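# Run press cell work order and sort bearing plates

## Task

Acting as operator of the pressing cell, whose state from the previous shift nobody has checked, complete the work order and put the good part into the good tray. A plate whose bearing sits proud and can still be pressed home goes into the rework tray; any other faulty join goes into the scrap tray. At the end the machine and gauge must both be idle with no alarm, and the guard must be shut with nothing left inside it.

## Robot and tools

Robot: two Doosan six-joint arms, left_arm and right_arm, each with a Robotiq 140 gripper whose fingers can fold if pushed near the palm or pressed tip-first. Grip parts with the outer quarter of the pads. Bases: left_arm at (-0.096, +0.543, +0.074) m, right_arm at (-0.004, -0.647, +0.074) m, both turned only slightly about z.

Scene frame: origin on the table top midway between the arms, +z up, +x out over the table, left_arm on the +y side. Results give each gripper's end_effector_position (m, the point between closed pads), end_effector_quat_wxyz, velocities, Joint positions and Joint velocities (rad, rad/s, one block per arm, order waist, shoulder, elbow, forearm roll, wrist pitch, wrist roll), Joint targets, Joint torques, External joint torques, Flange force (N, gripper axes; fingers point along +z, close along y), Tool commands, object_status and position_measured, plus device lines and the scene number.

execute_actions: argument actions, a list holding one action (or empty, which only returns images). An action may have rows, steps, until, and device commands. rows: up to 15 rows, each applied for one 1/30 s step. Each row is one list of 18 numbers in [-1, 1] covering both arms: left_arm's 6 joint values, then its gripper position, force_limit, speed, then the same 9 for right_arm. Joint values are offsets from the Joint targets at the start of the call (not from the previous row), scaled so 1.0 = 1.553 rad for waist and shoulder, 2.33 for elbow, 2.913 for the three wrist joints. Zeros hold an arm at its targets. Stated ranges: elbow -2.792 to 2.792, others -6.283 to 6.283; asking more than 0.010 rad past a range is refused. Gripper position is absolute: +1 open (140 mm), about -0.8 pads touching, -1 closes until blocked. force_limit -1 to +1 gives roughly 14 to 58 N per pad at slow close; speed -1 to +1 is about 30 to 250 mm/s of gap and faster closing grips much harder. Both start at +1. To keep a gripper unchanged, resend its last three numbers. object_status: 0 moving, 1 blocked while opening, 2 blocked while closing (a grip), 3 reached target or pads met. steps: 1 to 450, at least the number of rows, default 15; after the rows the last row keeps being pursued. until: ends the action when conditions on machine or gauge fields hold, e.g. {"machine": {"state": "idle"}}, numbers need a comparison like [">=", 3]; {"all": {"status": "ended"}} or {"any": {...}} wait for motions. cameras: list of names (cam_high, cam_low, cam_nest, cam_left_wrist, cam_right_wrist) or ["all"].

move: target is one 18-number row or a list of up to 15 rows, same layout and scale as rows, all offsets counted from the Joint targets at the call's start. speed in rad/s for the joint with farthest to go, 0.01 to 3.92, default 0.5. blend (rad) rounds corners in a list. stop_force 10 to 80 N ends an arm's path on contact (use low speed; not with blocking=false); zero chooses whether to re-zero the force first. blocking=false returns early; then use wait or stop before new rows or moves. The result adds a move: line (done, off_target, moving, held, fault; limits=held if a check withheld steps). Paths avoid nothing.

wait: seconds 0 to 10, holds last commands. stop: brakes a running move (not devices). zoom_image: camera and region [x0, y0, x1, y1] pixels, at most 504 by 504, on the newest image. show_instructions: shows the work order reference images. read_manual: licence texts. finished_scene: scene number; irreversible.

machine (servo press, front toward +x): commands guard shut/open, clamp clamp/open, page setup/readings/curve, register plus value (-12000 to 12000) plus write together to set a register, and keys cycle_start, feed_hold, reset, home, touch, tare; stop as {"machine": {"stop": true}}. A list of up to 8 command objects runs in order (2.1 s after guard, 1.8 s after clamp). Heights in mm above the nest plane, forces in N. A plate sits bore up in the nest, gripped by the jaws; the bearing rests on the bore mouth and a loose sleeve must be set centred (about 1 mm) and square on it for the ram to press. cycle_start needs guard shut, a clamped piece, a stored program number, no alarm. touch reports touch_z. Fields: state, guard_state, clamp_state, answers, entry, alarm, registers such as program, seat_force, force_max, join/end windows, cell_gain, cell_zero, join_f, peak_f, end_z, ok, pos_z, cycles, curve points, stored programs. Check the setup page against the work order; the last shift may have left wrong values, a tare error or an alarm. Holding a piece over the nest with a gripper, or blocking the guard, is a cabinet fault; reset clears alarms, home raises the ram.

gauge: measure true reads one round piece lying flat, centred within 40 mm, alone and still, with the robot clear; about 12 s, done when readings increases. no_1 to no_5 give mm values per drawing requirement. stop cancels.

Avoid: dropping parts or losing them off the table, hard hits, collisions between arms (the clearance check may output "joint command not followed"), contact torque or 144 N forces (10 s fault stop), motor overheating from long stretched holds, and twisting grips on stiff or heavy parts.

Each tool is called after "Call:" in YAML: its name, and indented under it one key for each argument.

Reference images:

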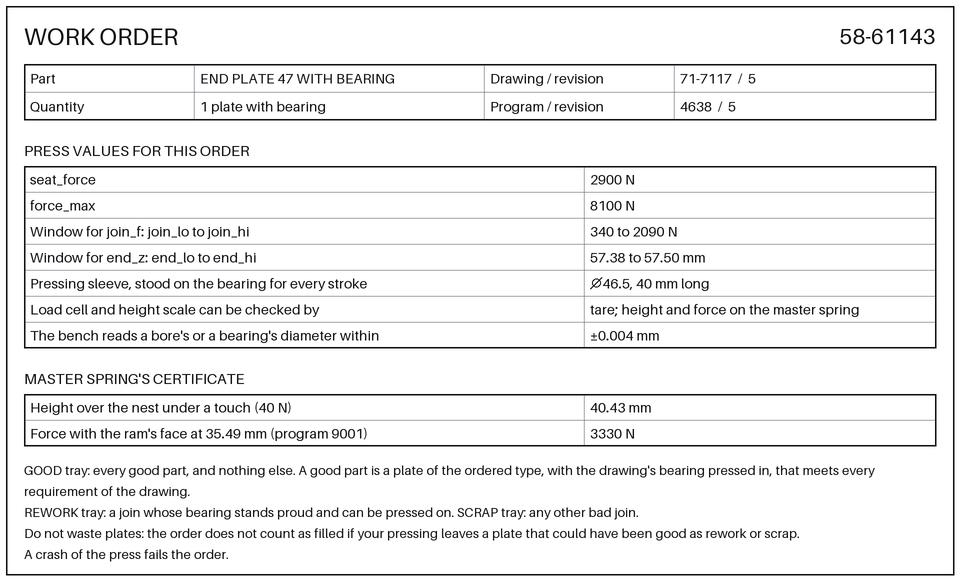

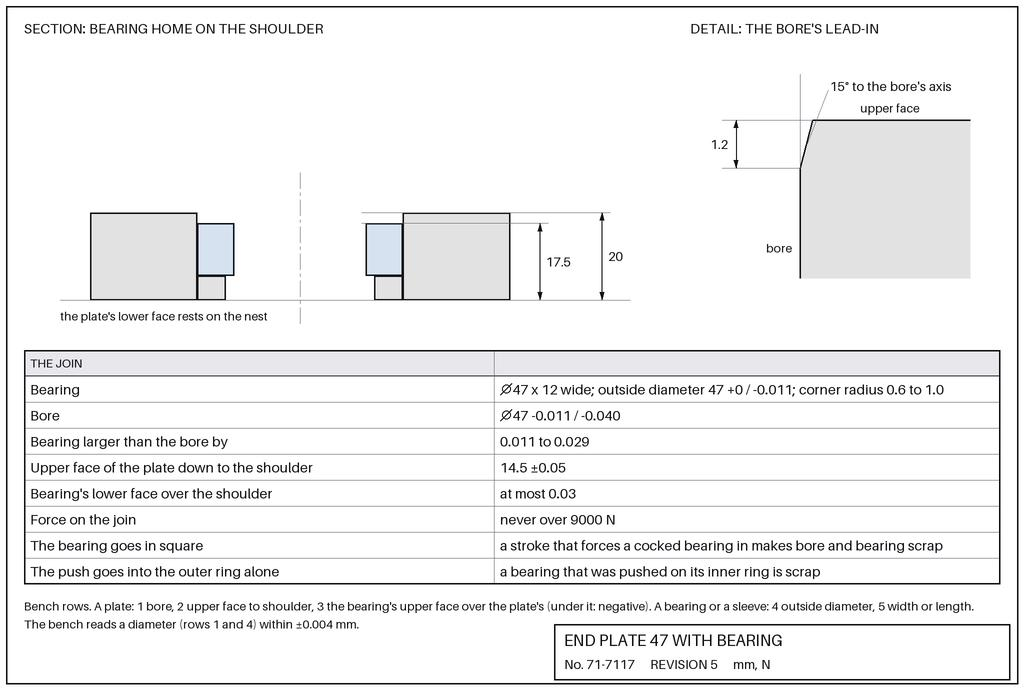

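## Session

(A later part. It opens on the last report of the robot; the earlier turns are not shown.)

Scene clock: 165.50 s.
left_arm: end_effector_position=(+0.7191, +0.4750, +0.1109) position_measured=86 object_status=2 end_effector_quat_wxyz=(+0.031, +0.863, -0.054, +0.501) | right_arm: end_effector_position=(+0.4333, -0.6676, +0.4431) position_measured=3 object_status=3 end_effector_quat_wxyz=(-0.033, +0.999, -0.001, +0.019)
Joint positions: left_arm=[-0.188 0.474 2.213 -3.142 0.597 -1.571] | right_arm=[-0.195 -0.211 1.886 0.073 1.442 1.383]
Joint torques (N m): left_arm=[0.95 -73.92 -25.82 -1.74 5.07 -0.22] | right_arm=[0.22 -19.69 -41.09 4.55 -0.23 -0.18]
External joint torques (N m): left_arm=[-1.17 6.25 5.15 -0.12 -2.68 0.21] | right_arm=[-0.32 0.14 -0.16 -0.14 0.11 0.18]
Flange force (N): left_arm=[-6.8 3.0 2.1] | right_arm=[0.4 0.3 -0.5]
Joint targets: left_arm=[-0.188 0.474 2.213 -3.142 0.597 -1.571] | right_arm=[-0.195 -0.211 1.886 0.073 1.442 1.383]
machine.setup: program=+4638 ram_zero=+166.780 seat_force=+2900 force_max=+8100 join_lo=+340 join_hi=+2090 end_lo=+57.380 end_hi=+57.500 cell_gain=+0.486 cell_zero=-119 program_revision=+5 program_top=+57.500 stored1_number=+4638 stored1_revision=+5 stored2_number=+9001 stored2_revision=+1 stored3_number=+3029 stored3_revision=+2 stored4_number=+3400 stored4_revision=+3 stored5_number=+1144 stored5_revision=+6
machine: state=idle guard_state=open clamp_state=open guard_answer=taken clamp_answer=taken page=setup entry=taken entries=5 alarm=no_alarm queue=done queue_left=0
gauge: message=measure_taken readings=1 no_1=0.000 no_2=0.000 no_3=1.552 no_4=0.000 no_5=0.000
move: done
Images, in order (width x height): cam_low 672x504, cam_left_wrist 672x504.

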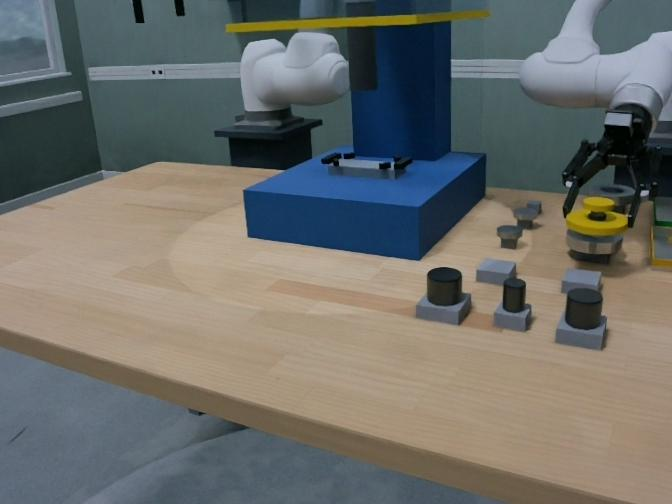

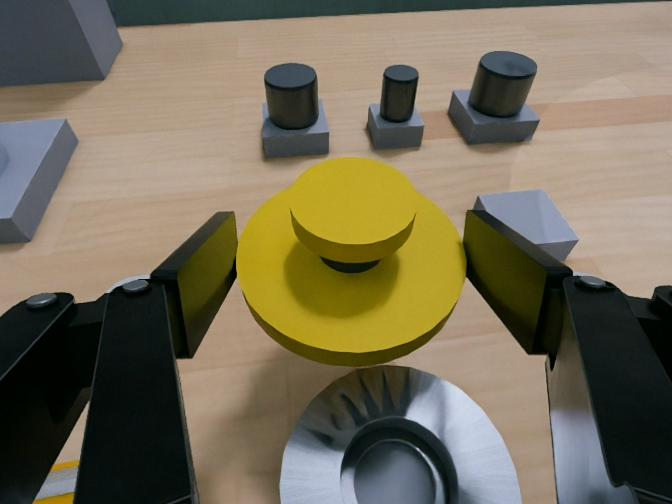

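Call:
move:
  target:
    - [0.0724,0.0003,-0.1668,0.6764,0.2147,-0.3148,-1,0.3,-1,0,0,0,0,0,0,1,1,1]
    - [-0.1255,0.0459,-0.1776,0.6089,0.1360,-0.3243,-1,0.3,-1,0,0,0,0,0,0,1,1,1]
    - [-0.1654,0.0690,-0.1873,0.5917,0.1211,-0.3209,-1,0.3,-1,0,0,0,0,0,0,1,1,1]
  speed: [0.6,0.35,0.1]
  blend: [0.05,0.02,0]
  cameras: ["cam_nest","cam_left_wrist"]

Scene clock: 179.87 s.
left_arm: end_effector_position=(+0.5988, +0.0127, +0.1828) position_measured=86 object_status=2 end_effector_quat_wxyz=(+0.354, +0.612, -0.613, +0.354) | right_arm: end_effector_position=(+0.4333, -0.6676, +0.4431) position_measured=3 object_status=3 end_effector_quat_wxyz=(-0.033, +0.999, -0.001, +0.019)
Joint positions: left_arm=[-0.445 0.581 1.777 -1.418 0.95 -2.506] | right_arm=[-0.195 -0.211 1.886 0.073 1.442 1.383]
Joint torques (N m): left_arm=[0.58 -90.5 -32.41 -2.5 3.06 -0.18] | right_arm=[0.01 -19.72 -40.93 4.52 -0.16 -0.11]
External joint torques (N m): left_arm=[-0.45 6.53 4.96 1.4 -1.65 0.18] | right_arm=[0.02 -0.44 -0.41 -0.1 0.05 0.11]
Flange force (N): left_arm=[-7.5 2.8 4.3] | right_arm=[-0.2 -0.4 -0.8]
Joint targets: left_arm=[-0.445 0.581 1.777 -1.418 0.950 -2.506] | right_arm=[-0.195 -0.211 1.886 0.073 1.442 1.383]
machine.setup: program=+4638 ram_zero=+166.780 seat_force=+2900 force_max=+8100 join_lo=+340 join_hi=+2090 end_lo=+57.380 end_hi=+57.500 cell_gain=+0.486 cell_zero=-119 program_revision=+5 program_top=+57.500 stored1_number=+4638 stored1_revision=+5 stored2_number=+9001 stored2_revision=+1 stored3_number=+3029 stored3_revision=+2 stored4_number=+3400 stored4_revision=+3 stored5_number=+1144 stored5_revision=+6
machine: state=idle guard_state=open clamp_state=open guard_answer=taken clamp_answer=taken page=setup entry=taken entries=5 alarm=no_alarm queue=done queue_left=0
gauge: message=measure_taken readings=1 no_1=0.000 no_2=0.000 no_3=1.552 no_4=0.000 no_5=0.000
move: done
Images, in order (width x height): cam_nest 672x504, cam_left_wrist 672x504.

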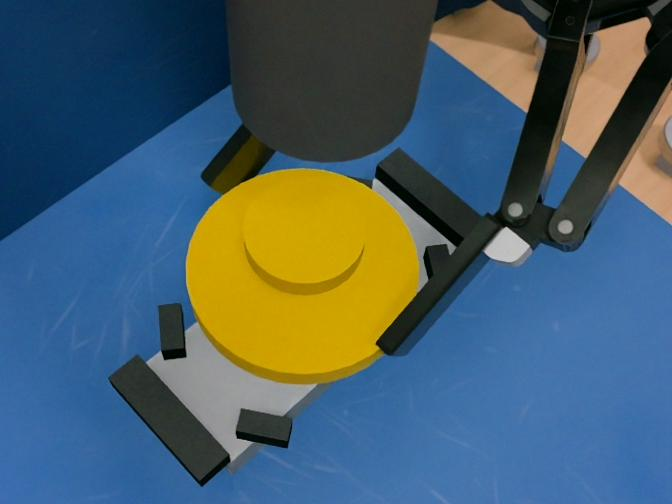

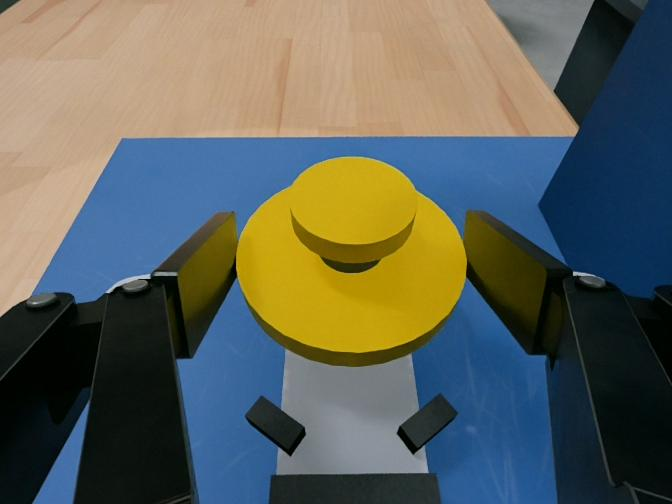

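Call:
move:
  target: [0,0.0247,0.0042,-0.0121,-0.0024,0.0204,-1,0.3,-1,0,0,0,0,0,0,1,1,1]
  speed: 0.05

Call:
move:
  target: [0,0.0053,0.0009,-0.0026,-0.0005,0.0045,-1,0.3,-1,0,0,0,0,0,0,1,1,1]
  speed: 0.01
  stop_force: 12
  cameras: ["cam_nest","cam_left_wrist"]

Scene clock: 191.20 s.
left_arm: end_effector_position=(+0.5992, +0.0126, +0.1509) position_measured=86 object_status=2 end_effector_quat_wxyz=(+0.353, +0.612, -0.613, +0.354) | right_arm: end_effector_position=(+0.4333, -0.6676, +0.4431) position_measured=3 object_status=3 end_effector_quat_wxyz=(-0.033, +0.999, -0.001, +0.019)
Joint positions: left_arm=[-0.445 0.619 1.787 -1.453 0.943 -2.446] | right_arm=[-0.195 -0.211 1.886 0.073 1.442 1.383]
Joint torques (N m): left_arm=[0.71 -92.74 -30.46 -2.43 3.26 -0.16] | right_arm=[0.09 -19.84 -40.86 4.5 -0.28 -0.18]
External joint torques (N m): left_arm=[-0.73 6.9 4.48 1.27 -1.73 0.16] | right_arm=[-0.01 -0.08 -0.49 -0.07 0.16 0.17]
Flange force (N): left_arm=[-7.3 2.0 5.1] | right_arm=[0.5 -0.4 -1.1]
Joint targets: left_arm=[-0.445 0.619 1.787 -1.453 0.943 -2.446] | right_arm=[-0.195 -0.211 1.886 0.073 1.442 1.383]
machine.setup: program=+4638 ram_zero=+166.780 seat_force=+2900 force_max=+8100 join_lo=+340 join_hi=+2090 end_lo=+57.380 end_hi=+57.500 cell_gain=+0.486 cell_zero=-119 program_revision=+5 program_top=+57.500 stored1_number=+4638 stored1_revision=+5 stored2_number=+9001 stored2_revision=+1 stored3_number=+3029 stored3_revision=+2 stored4_number=+3400 stored4_revision=+3 stored5_number=+1144 stored5_revision=+6
machine: state=idle guard_state=open clamp_state=open guard_answer=taken clamp_answer=taken page=setup entry=taken entries=5 alarm=no_alarm queue=done queue_left=0
gauge: message=measure_taken readings=1 no_1=0.000 no_2=0.000 no_3=1.552 no_4=0.000 no_5=0.000
move: done

Scene clock: 192.50 s.
left_arm: end_effector_position=(+0.5993, +0.0126, +0.1472) position_measured=86 object_status=2 end_effector_quat_wxyz=(+0.353, +0.612, -0.613, +0.354) | right_arm: end_effector_position=(+0.4333, -0.6676, +0.4431) position_measured=3 object_status=3 end_effector_quat_wxyz=(-0.033, +0.999, -0.001, +0.019)
Joint positions: left_arm=[-0.445 0.624 1.788 -1.458 0.942 -2.439] | right_arm=[-0.195 -0.211 1.886 0.073 1.442 1.383]
Joint torques (N m): left_arm=[-2.66 -78.3 -24.06 -0.25 -0.23 -0.1] | right_arm=[-0.18 -19.78 -40.96 4.55 -0.22 -0.17]
External joint torques (N m): left_arm=[2.78 -8.02 -1.68 -0.91 1.78 0.1] | right_arm=[0.12 -0.12 -0.43 -0.14 0.1 0.17]
Flange force (N): left_arm=[5.1 3.8 -10.0] | right_arm=[0.5 -0.7 -0.9]
Joint targets: left_arm=[-0.445 0.624 1.788 -1.458 0.942 -2.439] | right_arm=[-0.195 -0.211 1.886 0.073 1.442 1.383]
machine.setup: program=+4638 ram_zero=+166.780 seat_force=+2900 force_max=+8100 join_lo=+340 join_hi=+2090 end_lo=+57.380 end_hi=+57.500 cell_gain=+0.486 cell_zero=-119 program_revision=+5 program_top=+57.500 stored1_number=+4638 stored1_revision=+5 stored2_number=+9001 stored2_revision=+1 stored3_number=+3029 stored3_revision=+2 stored4_number=+3400 stored4_revision=+3 stored5_number=+1144 stored5_revision=+6
machine: state=idle guard_state=open clamp_state=open guard_answer=taken clamp_answer=taken page=setup entry=taken entries=5 alarm=no_alarm queue=done queue_left=0
gauge: message=measure_taken readings=1 no_1=0.000 no_2=0.000 no_3=1.552 no_4=0.000 no_5=0.000
move: contact (left_arm)
Images, in order (width x height): cam_nest 672x504, cam_left_wrist 672x504.

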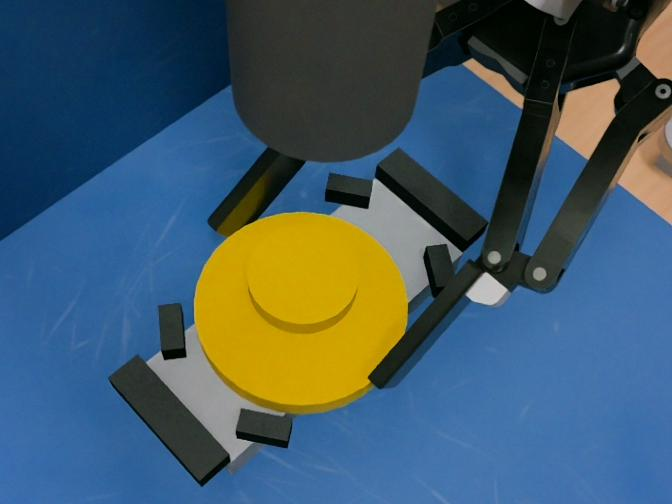

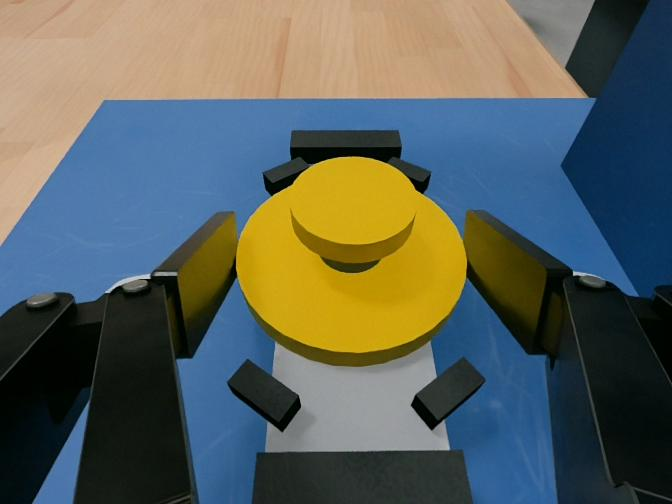

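Call:
move:
  target:
    - [0,0,0,0,0,0,0.46,0.3,-1,0,0,0,0,0,0,1,1,1]
    - [0.0400,-0.0507,0.0048,0.0308,0.0175,-0.0263,0.46,0.3,-1,0,0,0,0,0,0,1,1,1]
    - [0.2379,-0.0963,0.0156,0.0983,0.0962,-0.0168,0.46,0.3,-1,0,0,0,0,0,0,1,1,1]
  speed: [0.1,0.1,0.4]
  blend: [0,0.02,0]
  cameras: ["cam_nest"]

Call:
execute_actions:
  actions:
    - {"machine":[{"clamp":"clamp"},{"guard":"shut","page":"readings"},{"register":"program","value":9001,"write":true},{"touch":true}],"steps":450,"until":{"machine":{"queue":["!=","running"]}}}
  cameras: ["cam_nest"]

Scene clock: 204.63 s.
left_arm: end_effector_position=(+0.6054, +0.2805, +0.2400) position_measured=71 object_status=3 end_effector_quat_wxyz=(+0.353, +0.612, -0.612, +0.354) | right_arm: end_effector_position=(+0.4333, -0.6676, +0.4431) position_measured=3 object_status=3 end_effector_quat_wxyz=(-0.033, +0.999, -0.001, +0.019)
Joint positions: left_arm=[-0.076 0.474 1.824 -1.171 1.222 -2.488] | right_arm=[-0.195 -0.211 1.886 0.073 1.442 1.383]
Joint torques (N m): left_arm=[0.87 -76.22 -29.46 -0.48 1.54 -0.18] | right_arm=[-0.23 -19.81 -40.97 4.56 -0.22 -0.19]
External joint torques (N m): left_arm=[-1.01 0.68 1 -0.07 -0.09 0.18] | right_arm=[0.21 0.51 -0.11 -0.16 0.1 0.18]
Flange force (N): left_arm=[-0.7 1.5 2.2] | right_arm=[1.1 -0.8 -0.2]
Joint targets: left_arm=[-0.076 0.474 1.824 -1.171 1.222 -2.488] | right_arm=[-0.195 -0.211 1.886 0.073 1.442 1.383]
machine.setup: program=+4638 ram_zero=+166.780 seat_force=+2900 force_max=+8100 join_lo=+340 join_hi=+2090 end_lo=+57.380 end_hi=+57.500 cell_gain=+0.486 cell_zero=-119 program_revision=+5 program_top=+57.500 stored1_number=+4638 stored1_revision=+5 stored2_number=+9001 stored2_revision=+1 stored3_number=+3029 stored3_revision=+2 stored4_number=+3400 stored4_revision=+3 stored5_number=+1144 stored5_revision=+6
machine: state=idle guard_state=open clamp_state=open guard_answer=taken clamp_answer=taken page=setup entry=taken entries=5 alarm=no_alarm queue=done queue_left=0
gauge: message=measure_taken readings=1 no_1=0.000 no_2=0.000 no_3=1.552 no_4=0.000 no_5=0.000
move: done
Images, in order (width x height): cam_nest 672x504.

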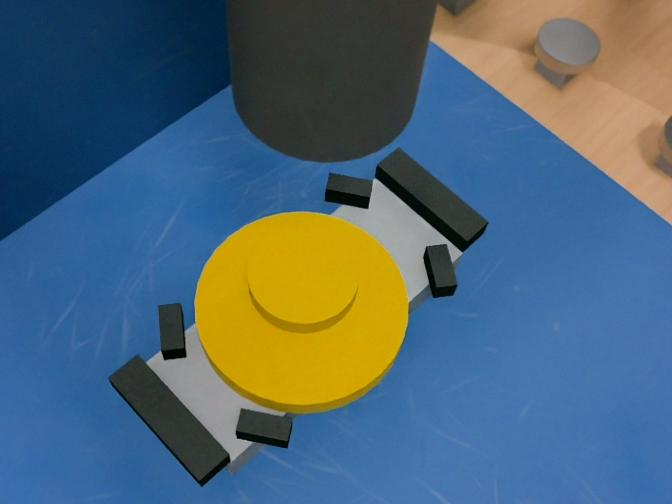

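Scene clock: 219.47 s.
left_arm: end_effector_position=(+0.6054, +0.2805, +0.2400) position_measured=71 object_status=3 end_effector_quat_wxyz=(+0.353, +0.612, -0.612, +0.354) | right_arm: end_effector_position=(+0.4333, -0.6676, +0.4431) position_measured=3 object_status=3 end_effector_quat_wxyz=(-0.033, +0.999, -0.001, +0.019)
Joint positions: left_arm=[-0.076 0.474 1.824 -1.171 1.222 -2.488] | right_arm=[-0.195 -0.211 1.886 0.073 1.442 1.383]
Joint torques (N m): left_arm=[1.17 -76.6 -29.71 -0.5 1.71 -0.11] | right_arm=[-0.1 -19.87 -41.03 4.54 -0.27 -0.17]
External joint torques (N m): left_arm=[-1.16 0.68 0.98 -0.04 -0.26 0.11] | right_arm=[0.14 -0.24 -0.31 -0.13 0.16 0.16]
Flange force (N): left_arm=[-0.5 1.4 2.5] | right_arm=[0.1 -0.7 -0.8]
Joint targets: left_arm=[-0.076 0.474 1.824 -1.171 1.222 -2.488] | right_arm=[-0.195 -0.211 1.886 0.073 1.442 1.383]
Tool commands: left_gripper/position=+0.46 left_gripper/force_limit=+0.3 left_gripper/speed=-1.0 right_gripper/position=+1.0 right_gripper/force_limit=+1.0 right_gripper/speed=+1.0
machine.readings: force=+0 touch_z=+40.433 join_f=+0 peak_f=+773 end_z=+61.556 ok=+0 pos_z=+153.220 cycles=+1
machine: state=idle guard_state=shut clamp_state=clamped guard_answer=taken clamp_answer=taken page=readings entry=taken entries=7 alarm=no_alarm queue=done queue_left=0
gauge: message=measure_taken readings=1 no_1=0.000 no_2=0.000 no_3=1.552 no_4=0.000 no_5=0.000
Images, in order (width x height): cam_nest 672x504.

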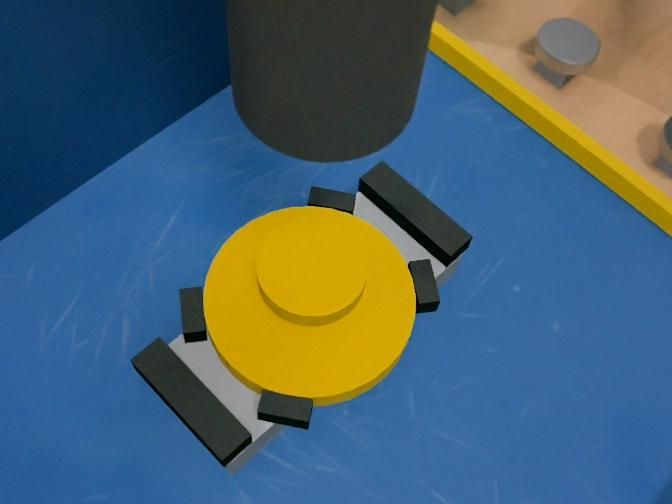

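Call:
execute_actions:
  actions:
    - {"machine":[{"cycle_start":true}],"steps":450,"until":{"all":{"status":"ended"}}}

Call:
execute_actions:
  actions:
    - {"machine":[{"page":"curve"}],"steps":5}

Scene clock: 228.67 s.
left_arm: end_effector_position=(+0.6054, +0.2805, +0.2400) position_measured=71 object_status=3 end_effector_quat_wxyz=(+0.353, +0.612, -0.612, +0.354) | right_arm: end_effector_position=(+0.4333, -0.6676, +0.4431) position_measured=3 object_status=3 end_effector_quat_wxyz=(-0.033, +0.999, -0.001, +0.019)
Joint positions: left_arm=[-0.076 0.474 1.824 -1.171 1.222 -2.488] | right_arm=[-0.195 -0.211 1.886 0.073 1.442 1.383]
Joint torques (N m): left_arm=[0.49 -76.01 -29.57 -0.51 1.68 -0.13] | right_arm=[0.04 -19.74 -41 4.53 -0.26 -0.22]
External joint torques (N m): left_arm=[-0.65 0.34 1.07 -0.03 -0.23 0.12] | right_arm=[-0.04 -0.15 -0.41 -0.11 0.13 0.21]
Flange force (N): left_arm=[-0.5 2.0 1.7] | right_arm=[0.3 -0.4 -0.9]
Joint targets: left_arm=[-0.076 0.474 1.824 -1.171 1.222 -2.488] | right_arm=[-0.195 -0.211 1.886 0.073 1.442 1.383]
Tool commands: left_gripper/position=+0.46 left_gripper/force_limit=+0.3 left_gripper/speed=-1.0 right_gripper/position=+1.0 right_gripper/force_limit=+1.0 right_gripper/speed=+1.0
machine.readings: force=+0 touch_z=+40.433 join_f=+3140 peak_f=+3329 end_z=+35.488 ok=+0 pos_z=+153.220 cycles=+2
machine: state=done guard_state=shut clamp_state=clamped guard_answer=taken clamp_answer=taken page=readings entry=taken entries=8 alarm=no_alarm queue=done queue_left=0
gauge: message=measure_taken readings=1 no_1=0.000 no_2=0.000 no_3=1.552 no_4=0.000 no_5=0.000

Scene clock: 229.03 s.
left_arm: end_effector_position=(+0.6054, +0.2805, +0.2400) position_measured=71 object_status=3 end_effector_quat_wxyz=(+0.353, +0.612, -0.612, +0.354) | right_arm: end_effector_position=(+0.4333, -0.6676, +0.4431) position_measured=3 object_status=3 end_effector_quat_wxyz=(-0.033, +0.999, -0.001, +0.019)
Joint positions: left_arm=[-0.076 0.474 1.824 -1.171 1.222 -2.488] | right_arm=[-0.195 -0.211 1.886 0.073 1.442 1.383]
Joint torques (N m): left_arm=[0.64 -76.37 -29.45 -0.42 1.71 -0.18] | right_arm=[0.37 -20.05 -41.16 4.55 -0.2 -0.19]
External joint torques (N m): left_arm=[-0.57 0.38 0.72 -0.12 -0.26 0.18] | right_arm=[-0.42 0.42 -0.07 -0.15 0.08 0.19]
Flange force (N): left_arm=[-0.6 1.3 1.6] | right_arm=[0.7 0.6 -0.2]
Joint targets: left_arm=[-0.076 0.474 1.824 -1.171 1.222 -2.488] | right_arm=[-0.195 -0.211 1.886 0.073 1.442 1.383]
Tool commands: left_gripper/position=+0.46 left_gripper/force_limit=+0.3 left_gripper/speed=-1.0 right_gripper/position=+1.0 right_gripper/force_limit=+1.0 right_gripper/speed=+1.0
machine.curve: curve1_z=+41.490 curve1_f=-5 curve2_z=+40.633 curve2_f=-8 curve3_z=+39.776 curve3_f=+481 curve4_z=+38.919 curve4_f=+1048 curve5_z=+38.061 curve5_f=+1615 curve6_z=+37.204 curve6_f=+2181 curve7_z=+36.347 curve7_f=+2750 curve8_z=+35.490 curve8_f=+3328
machine: state=done guard_state=shut clamp_state=clamped guard_answer=taken clamp_answer=taken page=curve entry=taken entries=8 alarm=no_alarm queue=done queue_left=0
gauge: message=measure_taken readings=1 no_1=0.000 no_2=0.000 no_3=1.552 no_4=0.000 no_5=0.000

Call:
execute_actions:
  actions:
    - {"machine":[{"register":"program","value":4638,"write":true},{"guard":"open","page":"setup"},{"clamp":"open"}],"steps":200,"until":{"machine":{"queue":["!=","running"],"clamp_state":"open","guard_state":"open"}}}

Call:
move:
  target:
    - [-0.1979,0.0456,-0.0108,-0.0675,-0.0787,-0.0095,0.46,0.3,-1,0,0,0,0,0,0,1,1,1]
    - [-0.2379,0.0970,-0.0156,-0.0983,-0.0962,0.0168,0.46,0.3,-1,0,0,0,0,0,0,1,1,1]
  speed: [0.4,0.1]
  blend: [0.02,0]

Call:
execute_actions:
  actions:
    - {"rows":[[0,0,0,0,0,0,-1,0.3,-1,0,0,0,0,0,0,1,1,1]],"steps":60}
  cameras: ["cam_nest","cam_left_wrist"]

Scene clock: 241.90 s.
left_arm: end_effector_position=(+0.6054, +0.2805, +0.2400) position_measured=71 object_status=3 end_effector_quat_wxyz=(+0.353, +0.612, -0.612, +0.354) | right_arm: end_effector_position=(+0.4333, -0.6676, +0.4431) position_measured=3 object_status=3 end_effector_quat_wxyz=(-0.033, +0.999, -0.001, +0.019)
Joint positions: left_arm=[-0.076 0.474 1.824 -1.171 1.222 -2.488] | right_arm=[-0.195 -0.211 1.886 0.073 1.442 1.383]
Joint torques (N m): left_arm=[0.63 -76.1 -29.78 -0.49 1.61 -0.1] | right_arm=[0.4 -19.69 -41.04 4.53 -0.23 -0.23]
External joint torques (N m): left_arm=[-0.59 0.48 1.31 -0.04 -0.16 0.09] | right_arm=[-0.31 -0.78 -0.48 -0.09 0.11 0.23]
Flange force (N): left_arm=[-0.8 2.3 1.7] | right_arm=[-0.7 0.0 -1.2]
Joint targets: left_arm=[-0.076 0.474 1.824 -1.171 1.222 -2.488] | right_arm=[-0.195 -0.211 1.886 0.073 1.442 1.383]
Tool commands: left_gripper/position=+0.46 left_gripper/force_limit=+0.3 left_gripper/speed=-1.0 right_gripper/position=+1.0 right_gripper/force_limit=+1.0 right_gripper/speed=+1.0
machine.setup: program=+4638 ram_zero=+166.780 seat_force=+2900 force_max=+8100 join_lo=+340 join_hi=+2090 end_lo=+57.380 end_hi=+57.500 cell_gain=+0.486 cell_zero=-119 program_revision=+5 program_top=+57.500 stored1_number=+4638 stored1_revision=+5 stored2_number=+9001 stored2_revision=+1 stored3_number=+3029 stored3_revision=+2 stored4_number=+3400 stored4_revision=+3 stored5_number=+1144 stored5_revision=+6
machine: state=idle guard_state=open clamp_state=open guard_answer=taken clamp_answer=taken page=setup entry=taken entries=9 alarm=no_alarm queue=done queue_left=0
gauge: message=measure_taken readings=1 no_1=0.000 no_2=0.000 no_3=1.552 no_4=0.000 no_5=0.000

Scene clock: 243.87 s.
left_arm: end_effector_position=(+0.5992, +0.0127, +0.1463) position_measured=71 object_status=3 end_effector_quat_wxyz=(+0.354, +0.612, -0.613, +0.354) | right_arm: end_effector_position=(+0.4333, -0.6676, +0.4431) position_measured=3 object_status=3 end_effector_quat_wxyz=(-0.033, +0.999, -0.001, +0.019)
Joint positions: left_arm=[-0.445 0.625 1.788 -1.458 0.942 -2.439] | right_arm=[-0.195 -0.211 1.886 0.073 1.442 1.383]
Joint torques (N m): left_arm=[0.82 -86.35 -26.29 -1.1 1.72 -0.16] | right_arm=[0.09 -19.86 -40.97 4.54 -0.22 -0.14]
External joint torques (N m): left_arm=[-0.83 0.57 0.86 -0.05 -0.18 0.16] | right_arm=[-0.21 0.36 -0.24 -0.13 0.1 0.13]
Flange force (N): left_arm=[-0.8 1.9 1.3] | right_arm=[0.9 0.2 -0.5]
Joint targets: left_arm=[-0.445 0.625 1.788 -1.458 0.942 -2.439] | right_arm=[-0.195 -0.211 1.886 0.073 1.442 1.383]
machine.setup: program=+4638 ram_zero=+166.780 seat_force=+2900 force_max=+8100 join_lo=+340 join_hi=+2090 end_lo=+57.380 end_hi=+57.500 cell_gain=+0.486 cell_zero=-119 program_revision=+5 program_top=+57.500 stored1_number=+4638 stored1_revision=+5 stored2_number=+9001 stored2_revision=+1 stored3_number=+3029 stored3_revision=+2 stored4_number=+3400 stored4_revision=+3 stored5_number=+1144 stored5_revision=+6
machine: state=idle guard_state=open clamp_state=open guard_answer=taken clamp_answer=taken page=setup entry=taken entries=9 alarm=no_alarm queue=done queue_left=0
gauge: message=measure_taken readings=1 no_1=0.000 no_2=0.000 no_3=1.552 no_4=0.000 no_5=0.000
move: done

Scene clock: 246.07 s.
left_arm: end_effector_position=(+0.5992, +0.0126, +0.1463) position_measured=85 object_status=2 end_effector_quat_wxyz=(+0.354, +0.612, -0.613, +0.354) | right_arm: end_effector_position=(+0.4333, -0.6676, +0.4431) position_measured=3 object_status=3 end_effector_quat_wxyz=(-0.033, +0.999, -0.001, +0.019)
Joint positions: left_arm=[-0.445 0.625 1.788 -1.458 0.942 -2.439] | right_arm=[-0.195 -0.211 1.886 0.073 1.442 1.383]
Joint torques (N m): left_arm=[-5.45 -77.71 -22.19 0.17 0.98 -0.2] | right_arm=[-0.05 -20 -41.03 4.52 -0.25 -0.15]
External joint torques (N m): left_arm=[5.08 -7.47 -3 -1.32 0.57 0.2] | right_arm=[0.06 -0.08 -0.38 -0.1 0.14 0.15]
Flange force (N): left_arm=[3.8 0.4 -9.9] | right_arm=[0.4 -0.5 -0.9]
Joint targets: left_arm=[-0.445 0.625 1.788 -1.458 0.942 -2.439] | right_arm=[-0.195 -0.211 1.886 0.073 1.442 1.383]
machine.setup: program=+4638 ram_zero=+166.780 seat_force=+2900 force_max=+8100 join_lo=+340 join_hi=+2090 end_lo=+57.380 end_hi=+57.500 cell_gain=+0.486 cell_zero=-119 program_revision=+5 program_top=+57.500 stored1_number=+4638 stored1_revision=+5 stored2_number=+9001 stored2_revision=+1 stored3_number=+3029 stored3_revision=+2 stored4_number=+3400 stored4_revision=+3 stored5_number=+1144 stored5_revision=+6
machine: state=idle guard_state=open clamp_state=open guard_answer=taken clamp_answer=taken page=setup entry=taken entries=9 alarm=no_alarm queue=done queue_left=0
gauge: message=measure_taken readings=1 no_1=0.000 no_2=0.000 no_3=1.552 no_4=0.000 no_5=0.000
Images, in order (width x height): cam_nest 672x504, cam_left_wrist 672x504.

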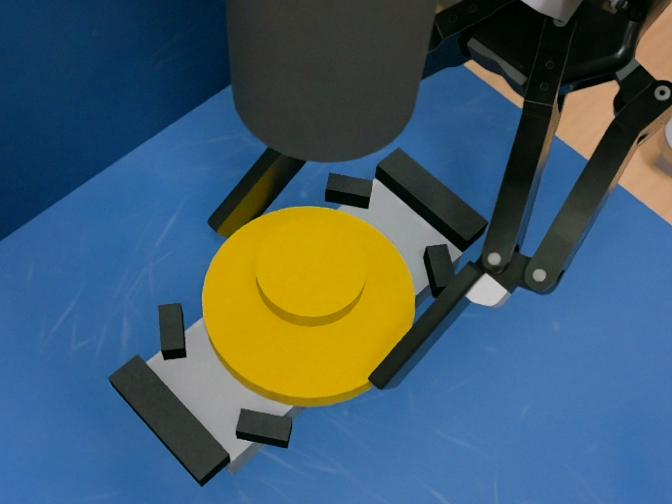

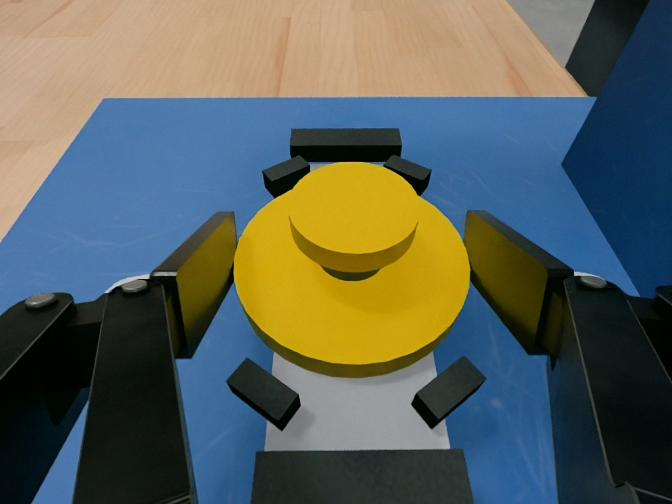

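Call:
move:
  target:
    - [0,-0.0282,-0.0048,0.0137,0.0027,-0.0229,-1,0.3,-1,0,0,0,0,0,0,1,1,1]
    - [0.0400,-0.0513,0.0048,0.0308,0.0175,-0.0263,-1,0.3,-1,0,0,0,0,0,0,1,1,1]
    - [0.2379,-0.0969,0.0156,0.0985,0.0962,-0.0168,-1,0.3,-1,0,0,0,0,0,0,1,1,1]
    - [0.1655,-0.0972,0.1824,-0.5781,-0.1184,0.2980,-1,0.3,-1,0,0,0,0,0,0,1,1,1]
    - [0.1655,0.0067,0.1203,-0.5781,-0.1142,0.2980,-1,0.3,-1,0,0,0,0,0,0,1,1,1]
  speed: [0.06,0.25,0.35,0.6,0.12]
  blend: [0.005,0.02,0.05,0.03,0]

Call:
move:
  target: [0,0.0075,-0.0001,0,0.0039,0,-1,0.3,-1,0,0,0,0,0,0,1,1,1]
  speed: 0.012
  stop_force: 12
  cameras: ["cam_low","cam_left_wrist"]

Scene clock: 274.63 s.
left_arm: end_effector_position=(+0.7947, +0.4657, +0.0532) position_measured=85 object_status=2 end_effector_quat_wxyz=(+0.031, +0.864, -0.054, +0.499) | right_arm: end_effector_position=(+0.4333, -0.6676, +0.4431) position_measured=3 object_status=3 end_effector_quat_wxyz=(-0.033, +0.999, -0.001, +0.019)
Joint positions: left_arm=[-0.188 0.635 2.068 -3.142 0.61 -1.571] | right_arm=[-0.195 -0.211 1.886 0.073 1.442 1.383]
Joint torques (N m): left_arm=[0.8 -88.87 -24.94 -1.72 4.94 -0.17] | right_arm=[-0.2 -20.16 -41.01 4.54 -0.21 -0.23]
External joint torques (N m): left_arm=[-0.98 7.64 4.85 -0.1 -2.55 0.17] | right_arm=[0.34 -0.06 -0.33 -0.11 0.1 0.22]
Flange force (N): left_arm=[-7.6 2.1 3.7] | right_arm=[0.5 -1.3 -0.7]
Joint targets: left_arm=[-0.188 0.635 2.068 -3.142 0.610 -1.571] | right_arm=[-0.195 -0.211 1.886 0.073 1.442 1.383]
machine.setup: program=+4638 ram_zero=+166.780 seat_force=+2900 force_max=+8100 join_lo=+340 join_hi=+2090 end_lo=+57.380 end_hi=+57.500 cell_gain=+0.486 cell_zero=-119 program_revision=+5 program_top=+57.500 stored1_number=+4638 stored1_revision=+5 stored2_number=+9001 stored2_revision=+1 stored3_number=+3029 stored3_revision=+2 stored4_number=+3400 stored4_revision=+3 stored5_number=+1144 stored5_revision=+6
machine: state=idle guard_state=open clamp_state=open guard_answer=taken clamp_answer=taken page=setup entry=taken entries=9 alarm=no_alarm queue=done queue_left=0
gauge: message=measure_taken readings=1 no_1=0.000 no_2=0.000 no_3=1.552 no_4=0.000 no_5=0.000
move: done

Scene clock: 276.17 s.
left_arm: end_effector_position=(+0.7948, +0.4656, +0.0484) position_measured=85 object_status=2 end_effector_quat_wxyz=(+0.031, +0.864, -0.054, +0.499) | right_arm: end_effector_position=(+0.4333, -0.6676, +0.4431) position_measured=3 object_status=3 end_effector_quat_wxyz=(-0.033, +0.999, -0.001, +0.019)
Joint positions: left_arm=[-0.188 0.644 2.068 -3.142 0.618 -1.571] | right_arm=[-0.195 -0.211 1.886 0.073 1.442 1.383]
Joint torques (N m): left_arm=[0.54 -74.26 -21.06 -1.57 1.1 -0.13] | right_arm=[-0.3 -20.01 -40.96 4.54 -0.26 -0.17]
External joint torques (N m): left_arm=[-0.57 -7.39 1.46 -0.2 1.27 0.12] | right_arm=[0.15 0.5 -0.28 -0.14 0.14 0.17]
Flange force (N): left_arm=[3.9 2.2 -13.9] | right_arm=[1.3 -0.7 -0.6]
Joint targets: left_arm=[-0.188 0.644 2.068 -3.142 0.618 -1.571] | right_arm=[-0.195 -0.211 1.886 0.073 1.442 1.383]
machine.setup: program=+4638 ram_zero=+166.780 seat_force=+2900 force_max=+8100 join_lo=+340 join_hi=+2090 end_lo=+57.380 end_hi=+57.500 cell_gain=+0.486 cell_zero=-119 program_revision=+5 program_top=+57.500 stored1_number=+4638 stored1_revision=+5 stored2_number=+9001 stored2_revision=+1 stored3_number=+3029 stored3_revision=+2 stored4_number=+3400 stored4_revision=+3 stored5_number=+1144 stored5_revision=+6
machine: state=idle guard_state=open clamp_state=open guard_answer=taken clamp_answer=taken page=setup entry=taken entries=9 alarm=no_alarm queue=done queue_left=0
gauge: message=measure_taken readings=1 no_1=0.000 no_2=0.000 no_3=1.552 no_4=0.000 no_5=0.000
move: contact (left_arm)
Images, in order (width x height): cam_low 672x504, cam_left_wrist 672x504.

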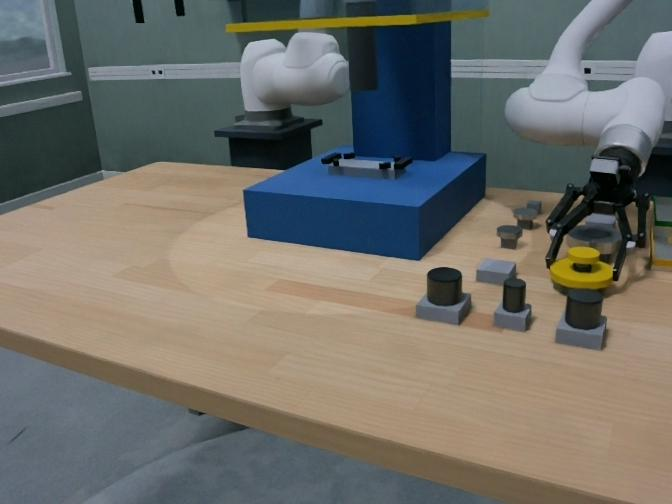

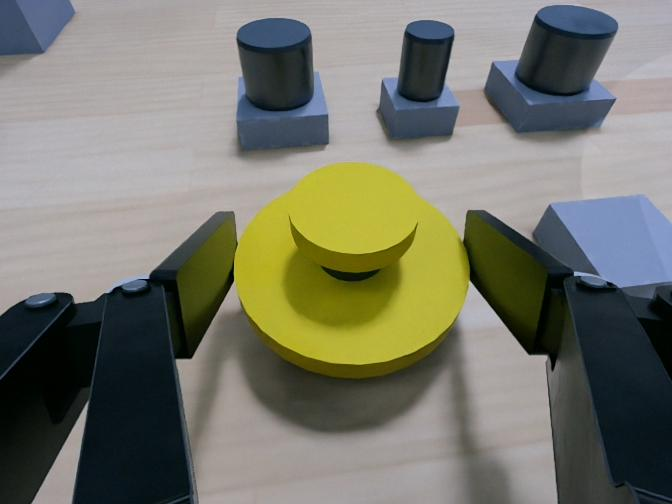

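Call:
move:
  target:
    - [0,0,0,0,0,0,0.46,0.3,-1,0,0,0,0,0,0,1,1,1]
    - [0,-0.1095,0.0622,0,-0.0072,0,0.46,0.3,-1,0,0,0,0,0,0,1,1,1]
    - [0.2009,-0.2028,0.0648,0,-0.0566,0,0.46,0.3,-1,0,0,0,0,0,0,1,1,1]
    - [0.2009,0.0638,-0.1112,0,-0.0546,0,0.46,0.3,-1,0,0,0,0,0,0,1,1,1]
  speed: [0.1,0.12,0.4,0.25]
  blend: [0,0.03,0.02,0]
  cameras: ["cam_low","cam_left_wrist"]

Scene clock: 290.90 s.
left_arm: end_effector_position=(+0.8987, +0.7661, +0.0531) position_measured=71 object_status=3 end_effector_quat_wxyz=(-0.047, +0.862, +0.081, +0.499) | right_arm: end_effector_position=(+0.4333, -0.6676, +0.4431) position_measured=3 object_status=3 end_effector_quat_wxyz=(-0.033, +0.999, -0.001, +0.019)
Joint positions: left_arm=[0.124 0.743 1.809 -3.142 0.459 -1.571] | right_arm=[-0.195 -0.211 1.886 0.073 1.442 1.383]
Joint torques (N m): left_arm=[0.68 -96.32 -26.2 -2.27 2.68 -0.13] | right_arm=[-0.04 -19.86 -40.77 4.52 -0.24 -0.21]
External joint torques (N m): left_arm=[-0.7 0.56 0.43 -0.13 -0.28 0.13] | right_arm=[0.01 0.15 -0.5 -0.12 0.12 0.2]
Flange force (N): left_arm=[-0.4 1.5 0.1] | right_arm=[1.0 -0.5 -1.0]
Joint targets: left_arm=[0.124 0.743 1.809 -3.142 0.459 -1.571] | right_arm=[-0.195 -0.211 1.886 0.073 1.442 1.383]
machine.setup: program=+4638 ram_zero=+166.780 seat_force=+2900 force_max=+8100 join_lo=+340 join_hi=+2090 end_lo=+57.380 end_hi=+57.500 cell_gain=+0.486 cell_zero=-119 program_revision=+5 program_top=+57.500 stored1_number=+4638 stored1_revision=+5 stored2_number=+9001 stored2_revision=+1 stored3_number=+3029 stored3_revision=+2 stored4_number=+3400 stored4_revision=+3 stored5_number=+1144 stored5_revision=+6
machine: state=idle guard_state=open clamp_state=open guard_answer=taken clamp_answer=taken page=setup entry=taken entries=9 alarm=no_alarm queue=done queue_left=0
gauge: message=measure_taken readings=1 no_1=0.000 no_2=0.000 no_3=1.552 no_4=0.000 no_5=0.000
move: done
Images, in order (width x height): cam_low 672x504, cam_left_wrist 672x504.

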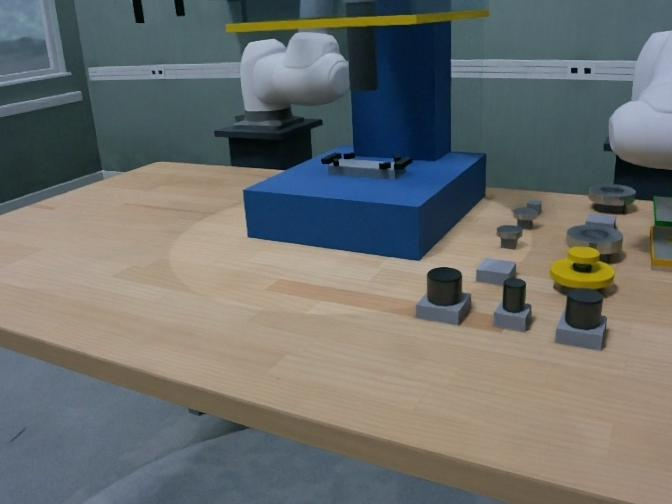

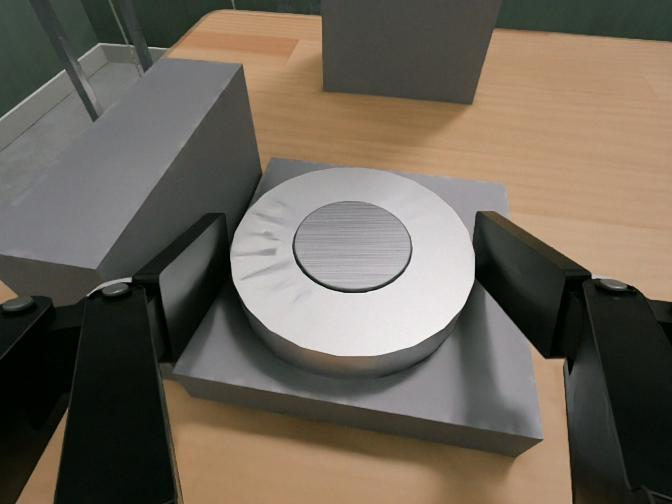

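Call:
execute_actions:
  actions:
    - {"rows":[[0,0,0,0,0,0,-1,0.3,-1,0,0,0,0,0,0,1,1,1]],"steps":60}

Call:
move:
  target:
    - [0,-0.03,0.0166,0,-0.0022,0,-1,0.3,-1,0,0,0,0,0,0,1,1,1]
    - [0,-0.2666,0.1760,0,-0.0021,0,-1,0.3,-1,0,0,0,0,0,0,1,1,1]
    - [0.1885,-0.0007,-0.0589,0.7752,0.3446,-0.2183,-1,0.3,-1,0,0,0,0,0,0,1,1,1]
  speed: [0.05,0.3,0.6]
  blend: [0.005,0.05,0]
  cameras: ["cam_high","cam_left_wrist"]

Scene clock: 320.67 s.
left_arm: end_effector_position=(+0.8987, +0.7661, +0.0531) position_measured=86 object_status=2 end_effector_quat_wxyz=(-0.047, +0.862, +0.081, +0.499) | right_arm: end_effector_position=(+0.4333, -0.6676, +0.4431) position_measured=3 object_status=3 end_effector_quat_wxyz=(-0.033, +0.999, -0.001, +0.019)
Joint positions: left_arm=[0.124 0.743 1.809 -3.142 0.459 -1.571] | right_arm=[-0.195 -0.211 1.886 0.073 1.442 1.383]
Joint torques (N m): left_arm=[-0.1 -87.31 -25.15 -2.22 1.04 -0.12] | right_arm=[0.29 -19.83 -41.11 4.52 -0.23 -0.16]
External joint torques (N m): left_arm=[0.1 -7.73 -0.46 -0.17 1.34 0.11] | right_arm=[-0.21 -0.64 -0.24 -0.11 0.12 0.15]
Flange force (N): left_arm=[3.8 0.9 -11.2] | right_arm=[-0.8 0.0 -0.8]
Joint targets: left_arm=[0.124 0.743 1.809 -3.142 0.459 -1.571] | right_arm=[-0.195 -0.211 1.886 0.073 1.442 1.383]
machine.setup: program=+4638 ram_zero=+166.780 seat_force=+2900 force_max=+8100 join_lo=+340 join_hi=+2090 end_lo=+57.380 end_hi=+57.500 cell_gain=+0.486 cell_zero=-119 program_revision=+5 program_top=+57.500 stored1_number=+4638 stored1_revision=+5 stored2_number=+9001 stored2_revision=+1 stored3_number=+3029 stored3_revision=+2 stored4_number=+3400 stored4_revision=+3 stored5_number=+1144 stored5_revision=+6
machine: state=idle guard_state=open clamp_state=open guard_answer=taken clamp_answer=taken page=setup entry=taken entries=9 alarm=no_alarm queue=done queue_left=0
gauge: message=measure_taken readings=1 no_1=0.000 no_2=0.000 no_3=1.552 no_4=0.000 no_5=0.000

Scene clock: 326.97 s.
left_arm: end_effector_position=(+0.5903, +0.6506, +0.1002) position_measured=86 object_status=2 end_effector_quat_wxyz=(+0.353, +0.613, -0.612, +0.354) | right_arm: end_effector_position=(+0.4333, -0.6676, +0.4431) position_measured=3 object_status=3 end_effector_quat_wxyz=(-0.033, +0.999, -0.001, +0.019)
Joint positions: left_arm=[0.417 0.742 1.672 -0.884 1.463 -2.207] | right_arm=[-0.195 -0.211 1.886 0.073 1.442 1.383]
Joint torques (N m): left_arm=[0.73 -97.32 -26.06 -0.27 3.22 -0.1] | right_arm=[-0.08 -19.61 -40.85 4.49 -0.3 -0.18]
External joint torques (N m): left_arm=[-0.71 2.65 1.49 0.67 -1.29 0.1] | right_arm=[0.15 -0.5 -0.65 -0.06 0.18 0.18]
Flange force (N): left_arm=[-3.0 0.9 3.8] | right_arm=[0.1 -0.8 -1.5]
Joint targets: left_arm=[0.417 0.742 1.672 -0.884 1.463 -2.207] | right_arm=[-0.195 -0.211 1.886 0.073 1.442 1.383]
machine.setup: program=+4638 ram_zero=+166.780 seat_force=+2900 force_max=+8100 join_lo=+340 join_hi=+2090 end_lo=+57.380 end_hi=+57.500 cell_gain=+0.486 cell_zero=-119 program_revision=+5 program_top=+57.500 stored1_number=+4638 stored1_revision=+5 stored2_number=+9001 stored2_revision=+1 stored3_number=+3029 stored3_revision=+2 stored4_number=+3400 stored4_revision=+3 stored5_number=+1144 stored5_revision=+6
machine: state=idle guard_state=open clamp_state=open guard_answer=taken clamp_answer=taken page=setup entry=taken entries=9 alarm=no_alarm queue=done queue_left=0
gauge: message=measure_taken readings=1 no_1=0.000 no_2=0.000 no_3=1.552 no_4=0.000 no_5=0.000
move: done
Images, in order (width x height): cam_high 672x504, cam_left_wrist 672x504.

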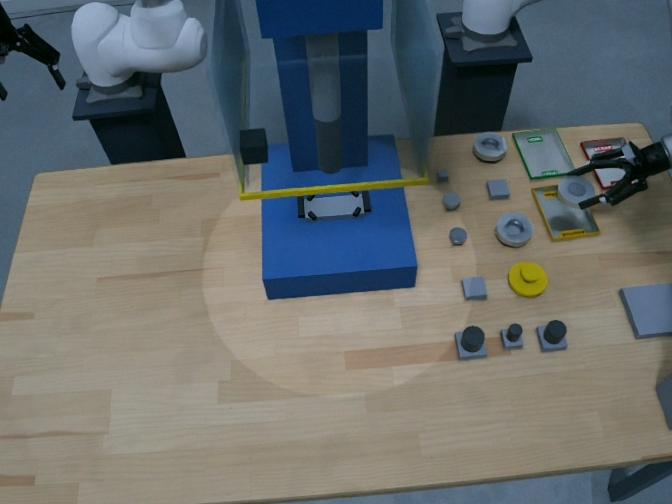

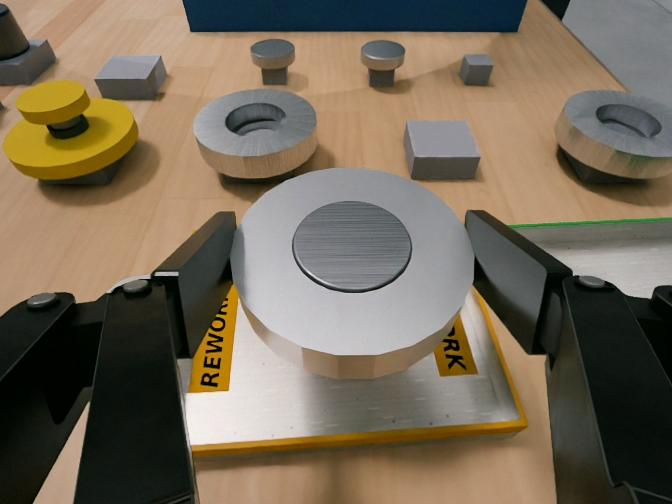

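Call:
move:
  target: [0,0.0542,0.0005,-0.0031,-0.0185,0.0229,-1,0.3,-1,0,0,0,0,0,0,1,1,1]
  speed: 0.07

Call:
move:
  target: [0,0.0073,0,-0.0004,-0.0025,0.0031,-1,0.3,-1,0,0,0,0,0,0,1,1,1]
  speed: 0.012
  stop_force: 12
  cameras: ["cam_high","cam_left_wrist"]

Scene clock: 333.97 s.
left_arm: end_effector_position=(+0.5903, +0.6507, +0.0332) position_measured=86 object_status=2 end_effector_quat_wxyz=(+0.353, +0.613, -0.612, +0.354) | right_arm: end_effector_position=(+0.4333, -0.6676, +0.4431) position_measured=3 object_status=3 end_effector_quat_wxyz=(-0.033, +0.999, -0.001, +0.019)
Joint positions: left_arm=[0.417 0.826 1.673 -0.893 1.409 -2.14] | right_arm=[-0.195 -0.211 1.886 0.073 1.442 1.383]
Joint torques (N m): left_arm=[0.8 -100.87 -22.63 -0.14 3.35 -0.16] | right_arm=[0.04 -19.92 -41.02 4.55 -0.18 -0.16]
External joint torques (N m): left_arm=[-0.64 4.09 1.51 0.49 -1.34 0.15] | right_arm=[-0.05 0.34 -0.15 -0.14 0.07 0.16]
Flange force (N): left_arm=[-4.8 0.1 4.3] | right_arm=[0.8 -0.2 -0.3]
Joint targets: left_arm=[0.417 0.826 1.673 -0.893 1.409 -2.140] | right_arm=[-0.195 -0.211 1.886 0.073 1.442 1.383]
machine.setup: program=+4638 ram_zero=+166.780 seat_force=+2900 force_max=+8100 join_lo=+340 join_hi=+2090 end_lo=+57.380 end_hi=+57.500 cell_gain=+0.486 cell_zero=-119 program_revision=+5 program_top=+57.500 stored1_number=+4638 stored1_revision=+5 stored2_number=+9001 stored2_revision=+1 stored3_number=+3029 stored3_revision=+2 stored4_number=+3400 stored4_revision=+3 stored5_number=+1144 stored5_revision=+6
machine: state=idle guard_state=open clamp_state=open guard_answer=taken clamp_answer=taken page=setup entry=taken entries=9 alarm=no_alarm queue=done queue_left=0
gauge: message=measure_taken readings=1 no_1=0.000 no_2=0.000 no_3=1.552 no_4=0.000 no_5=0.000
move: done

Scene clock: 334.97 s.
left_arm: end_effector_position=(+0.5903, +0.6506, +0.0294) position_measured=86 object_status=2 end_effector_quat_wxyz=(+0.353, +0.613, -0.612, +0.354) | right_arm: end_effector_position=(+0.4333, -0.6676, +0.4431) position_measured=3 object_status=3 end_effector_quat_wxyz=(-0.033, +0.999, -0.001, +0.019)
Joint positions: left_arm=[0.417 0.831 1.673 -0.894 1.406 -2.136] | right_arm=[-0.195 -0.211 1.886 0.073 1.442 1.383]
Joint torques (N m): left_arm=[-0.54 -87.91 -19.4 1.72 -1.74 -0.84] | right_arm=[0.07 -19.75 -40.99 4.55 -0.2 -0.13]
External joint torques (N m): left_arm=[0.5 -10.17 -1.81 -1.38 3.78 0.84] | right_arm=[-0.03 0 -0.25 -0.14 0.09 0.13]
Flange force (N): left_arm=[13.0 4.1 -7.4] | right_arm=[0.4 -0.2 -0.6]
Joint targets: left_arm=[0.417 0.831 1.673 -0.893 1.406 -2.136] | right_arm=[-0.195 -0.211 1.886 0.073 1.442 1.383]
machine.setup: program=+4638 ram_zero=+166.780 seat_force=+2900 force_max=+8100 join_lo=+340 join_hi=+2090 end_lo=+57.380 end_hi=+57.500 cell_gain=+0.486 cell_zero=-119 program_revision=+5 program_top=+57.500 stored1_number=+4638 stored1_revision=+5 stored2_number=+9001 stored2_revision=+1 stored3_number=+3029 stored3_revision=+2 stored4_number=+3400 stored4_revision=+3 stored5_number=+1144 stored5_revision=+6
machine: state=idle guard_state=open clamp_state=open guard_answer=taken clamp_answer=taken page=setup entry=taken entries=9 alarm=no_alarm queue=done queue_left=0
gauge: message=measure_taken readings=1 no_1=0.000 no_2=0.000 no_3=1.552 no_4=0.000 no_5=0.000
move: contact (left_arm)
Images, in order (width x height): cam_high 672x504, cam_left_wrist 672x504.

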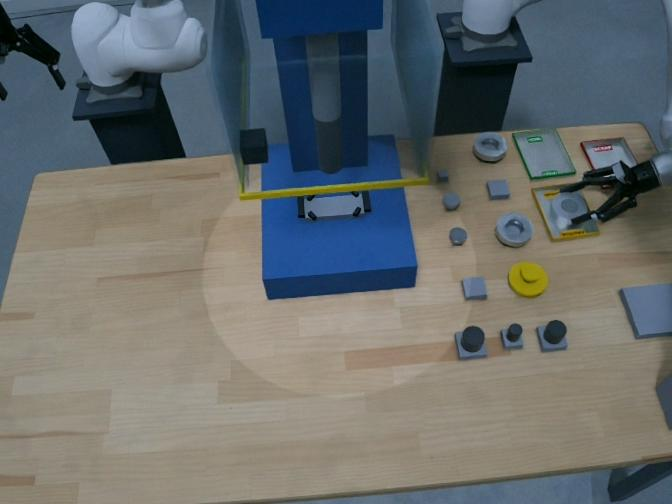

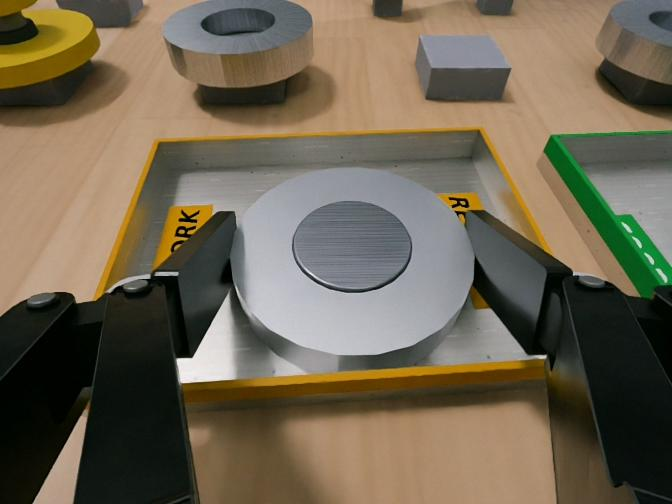

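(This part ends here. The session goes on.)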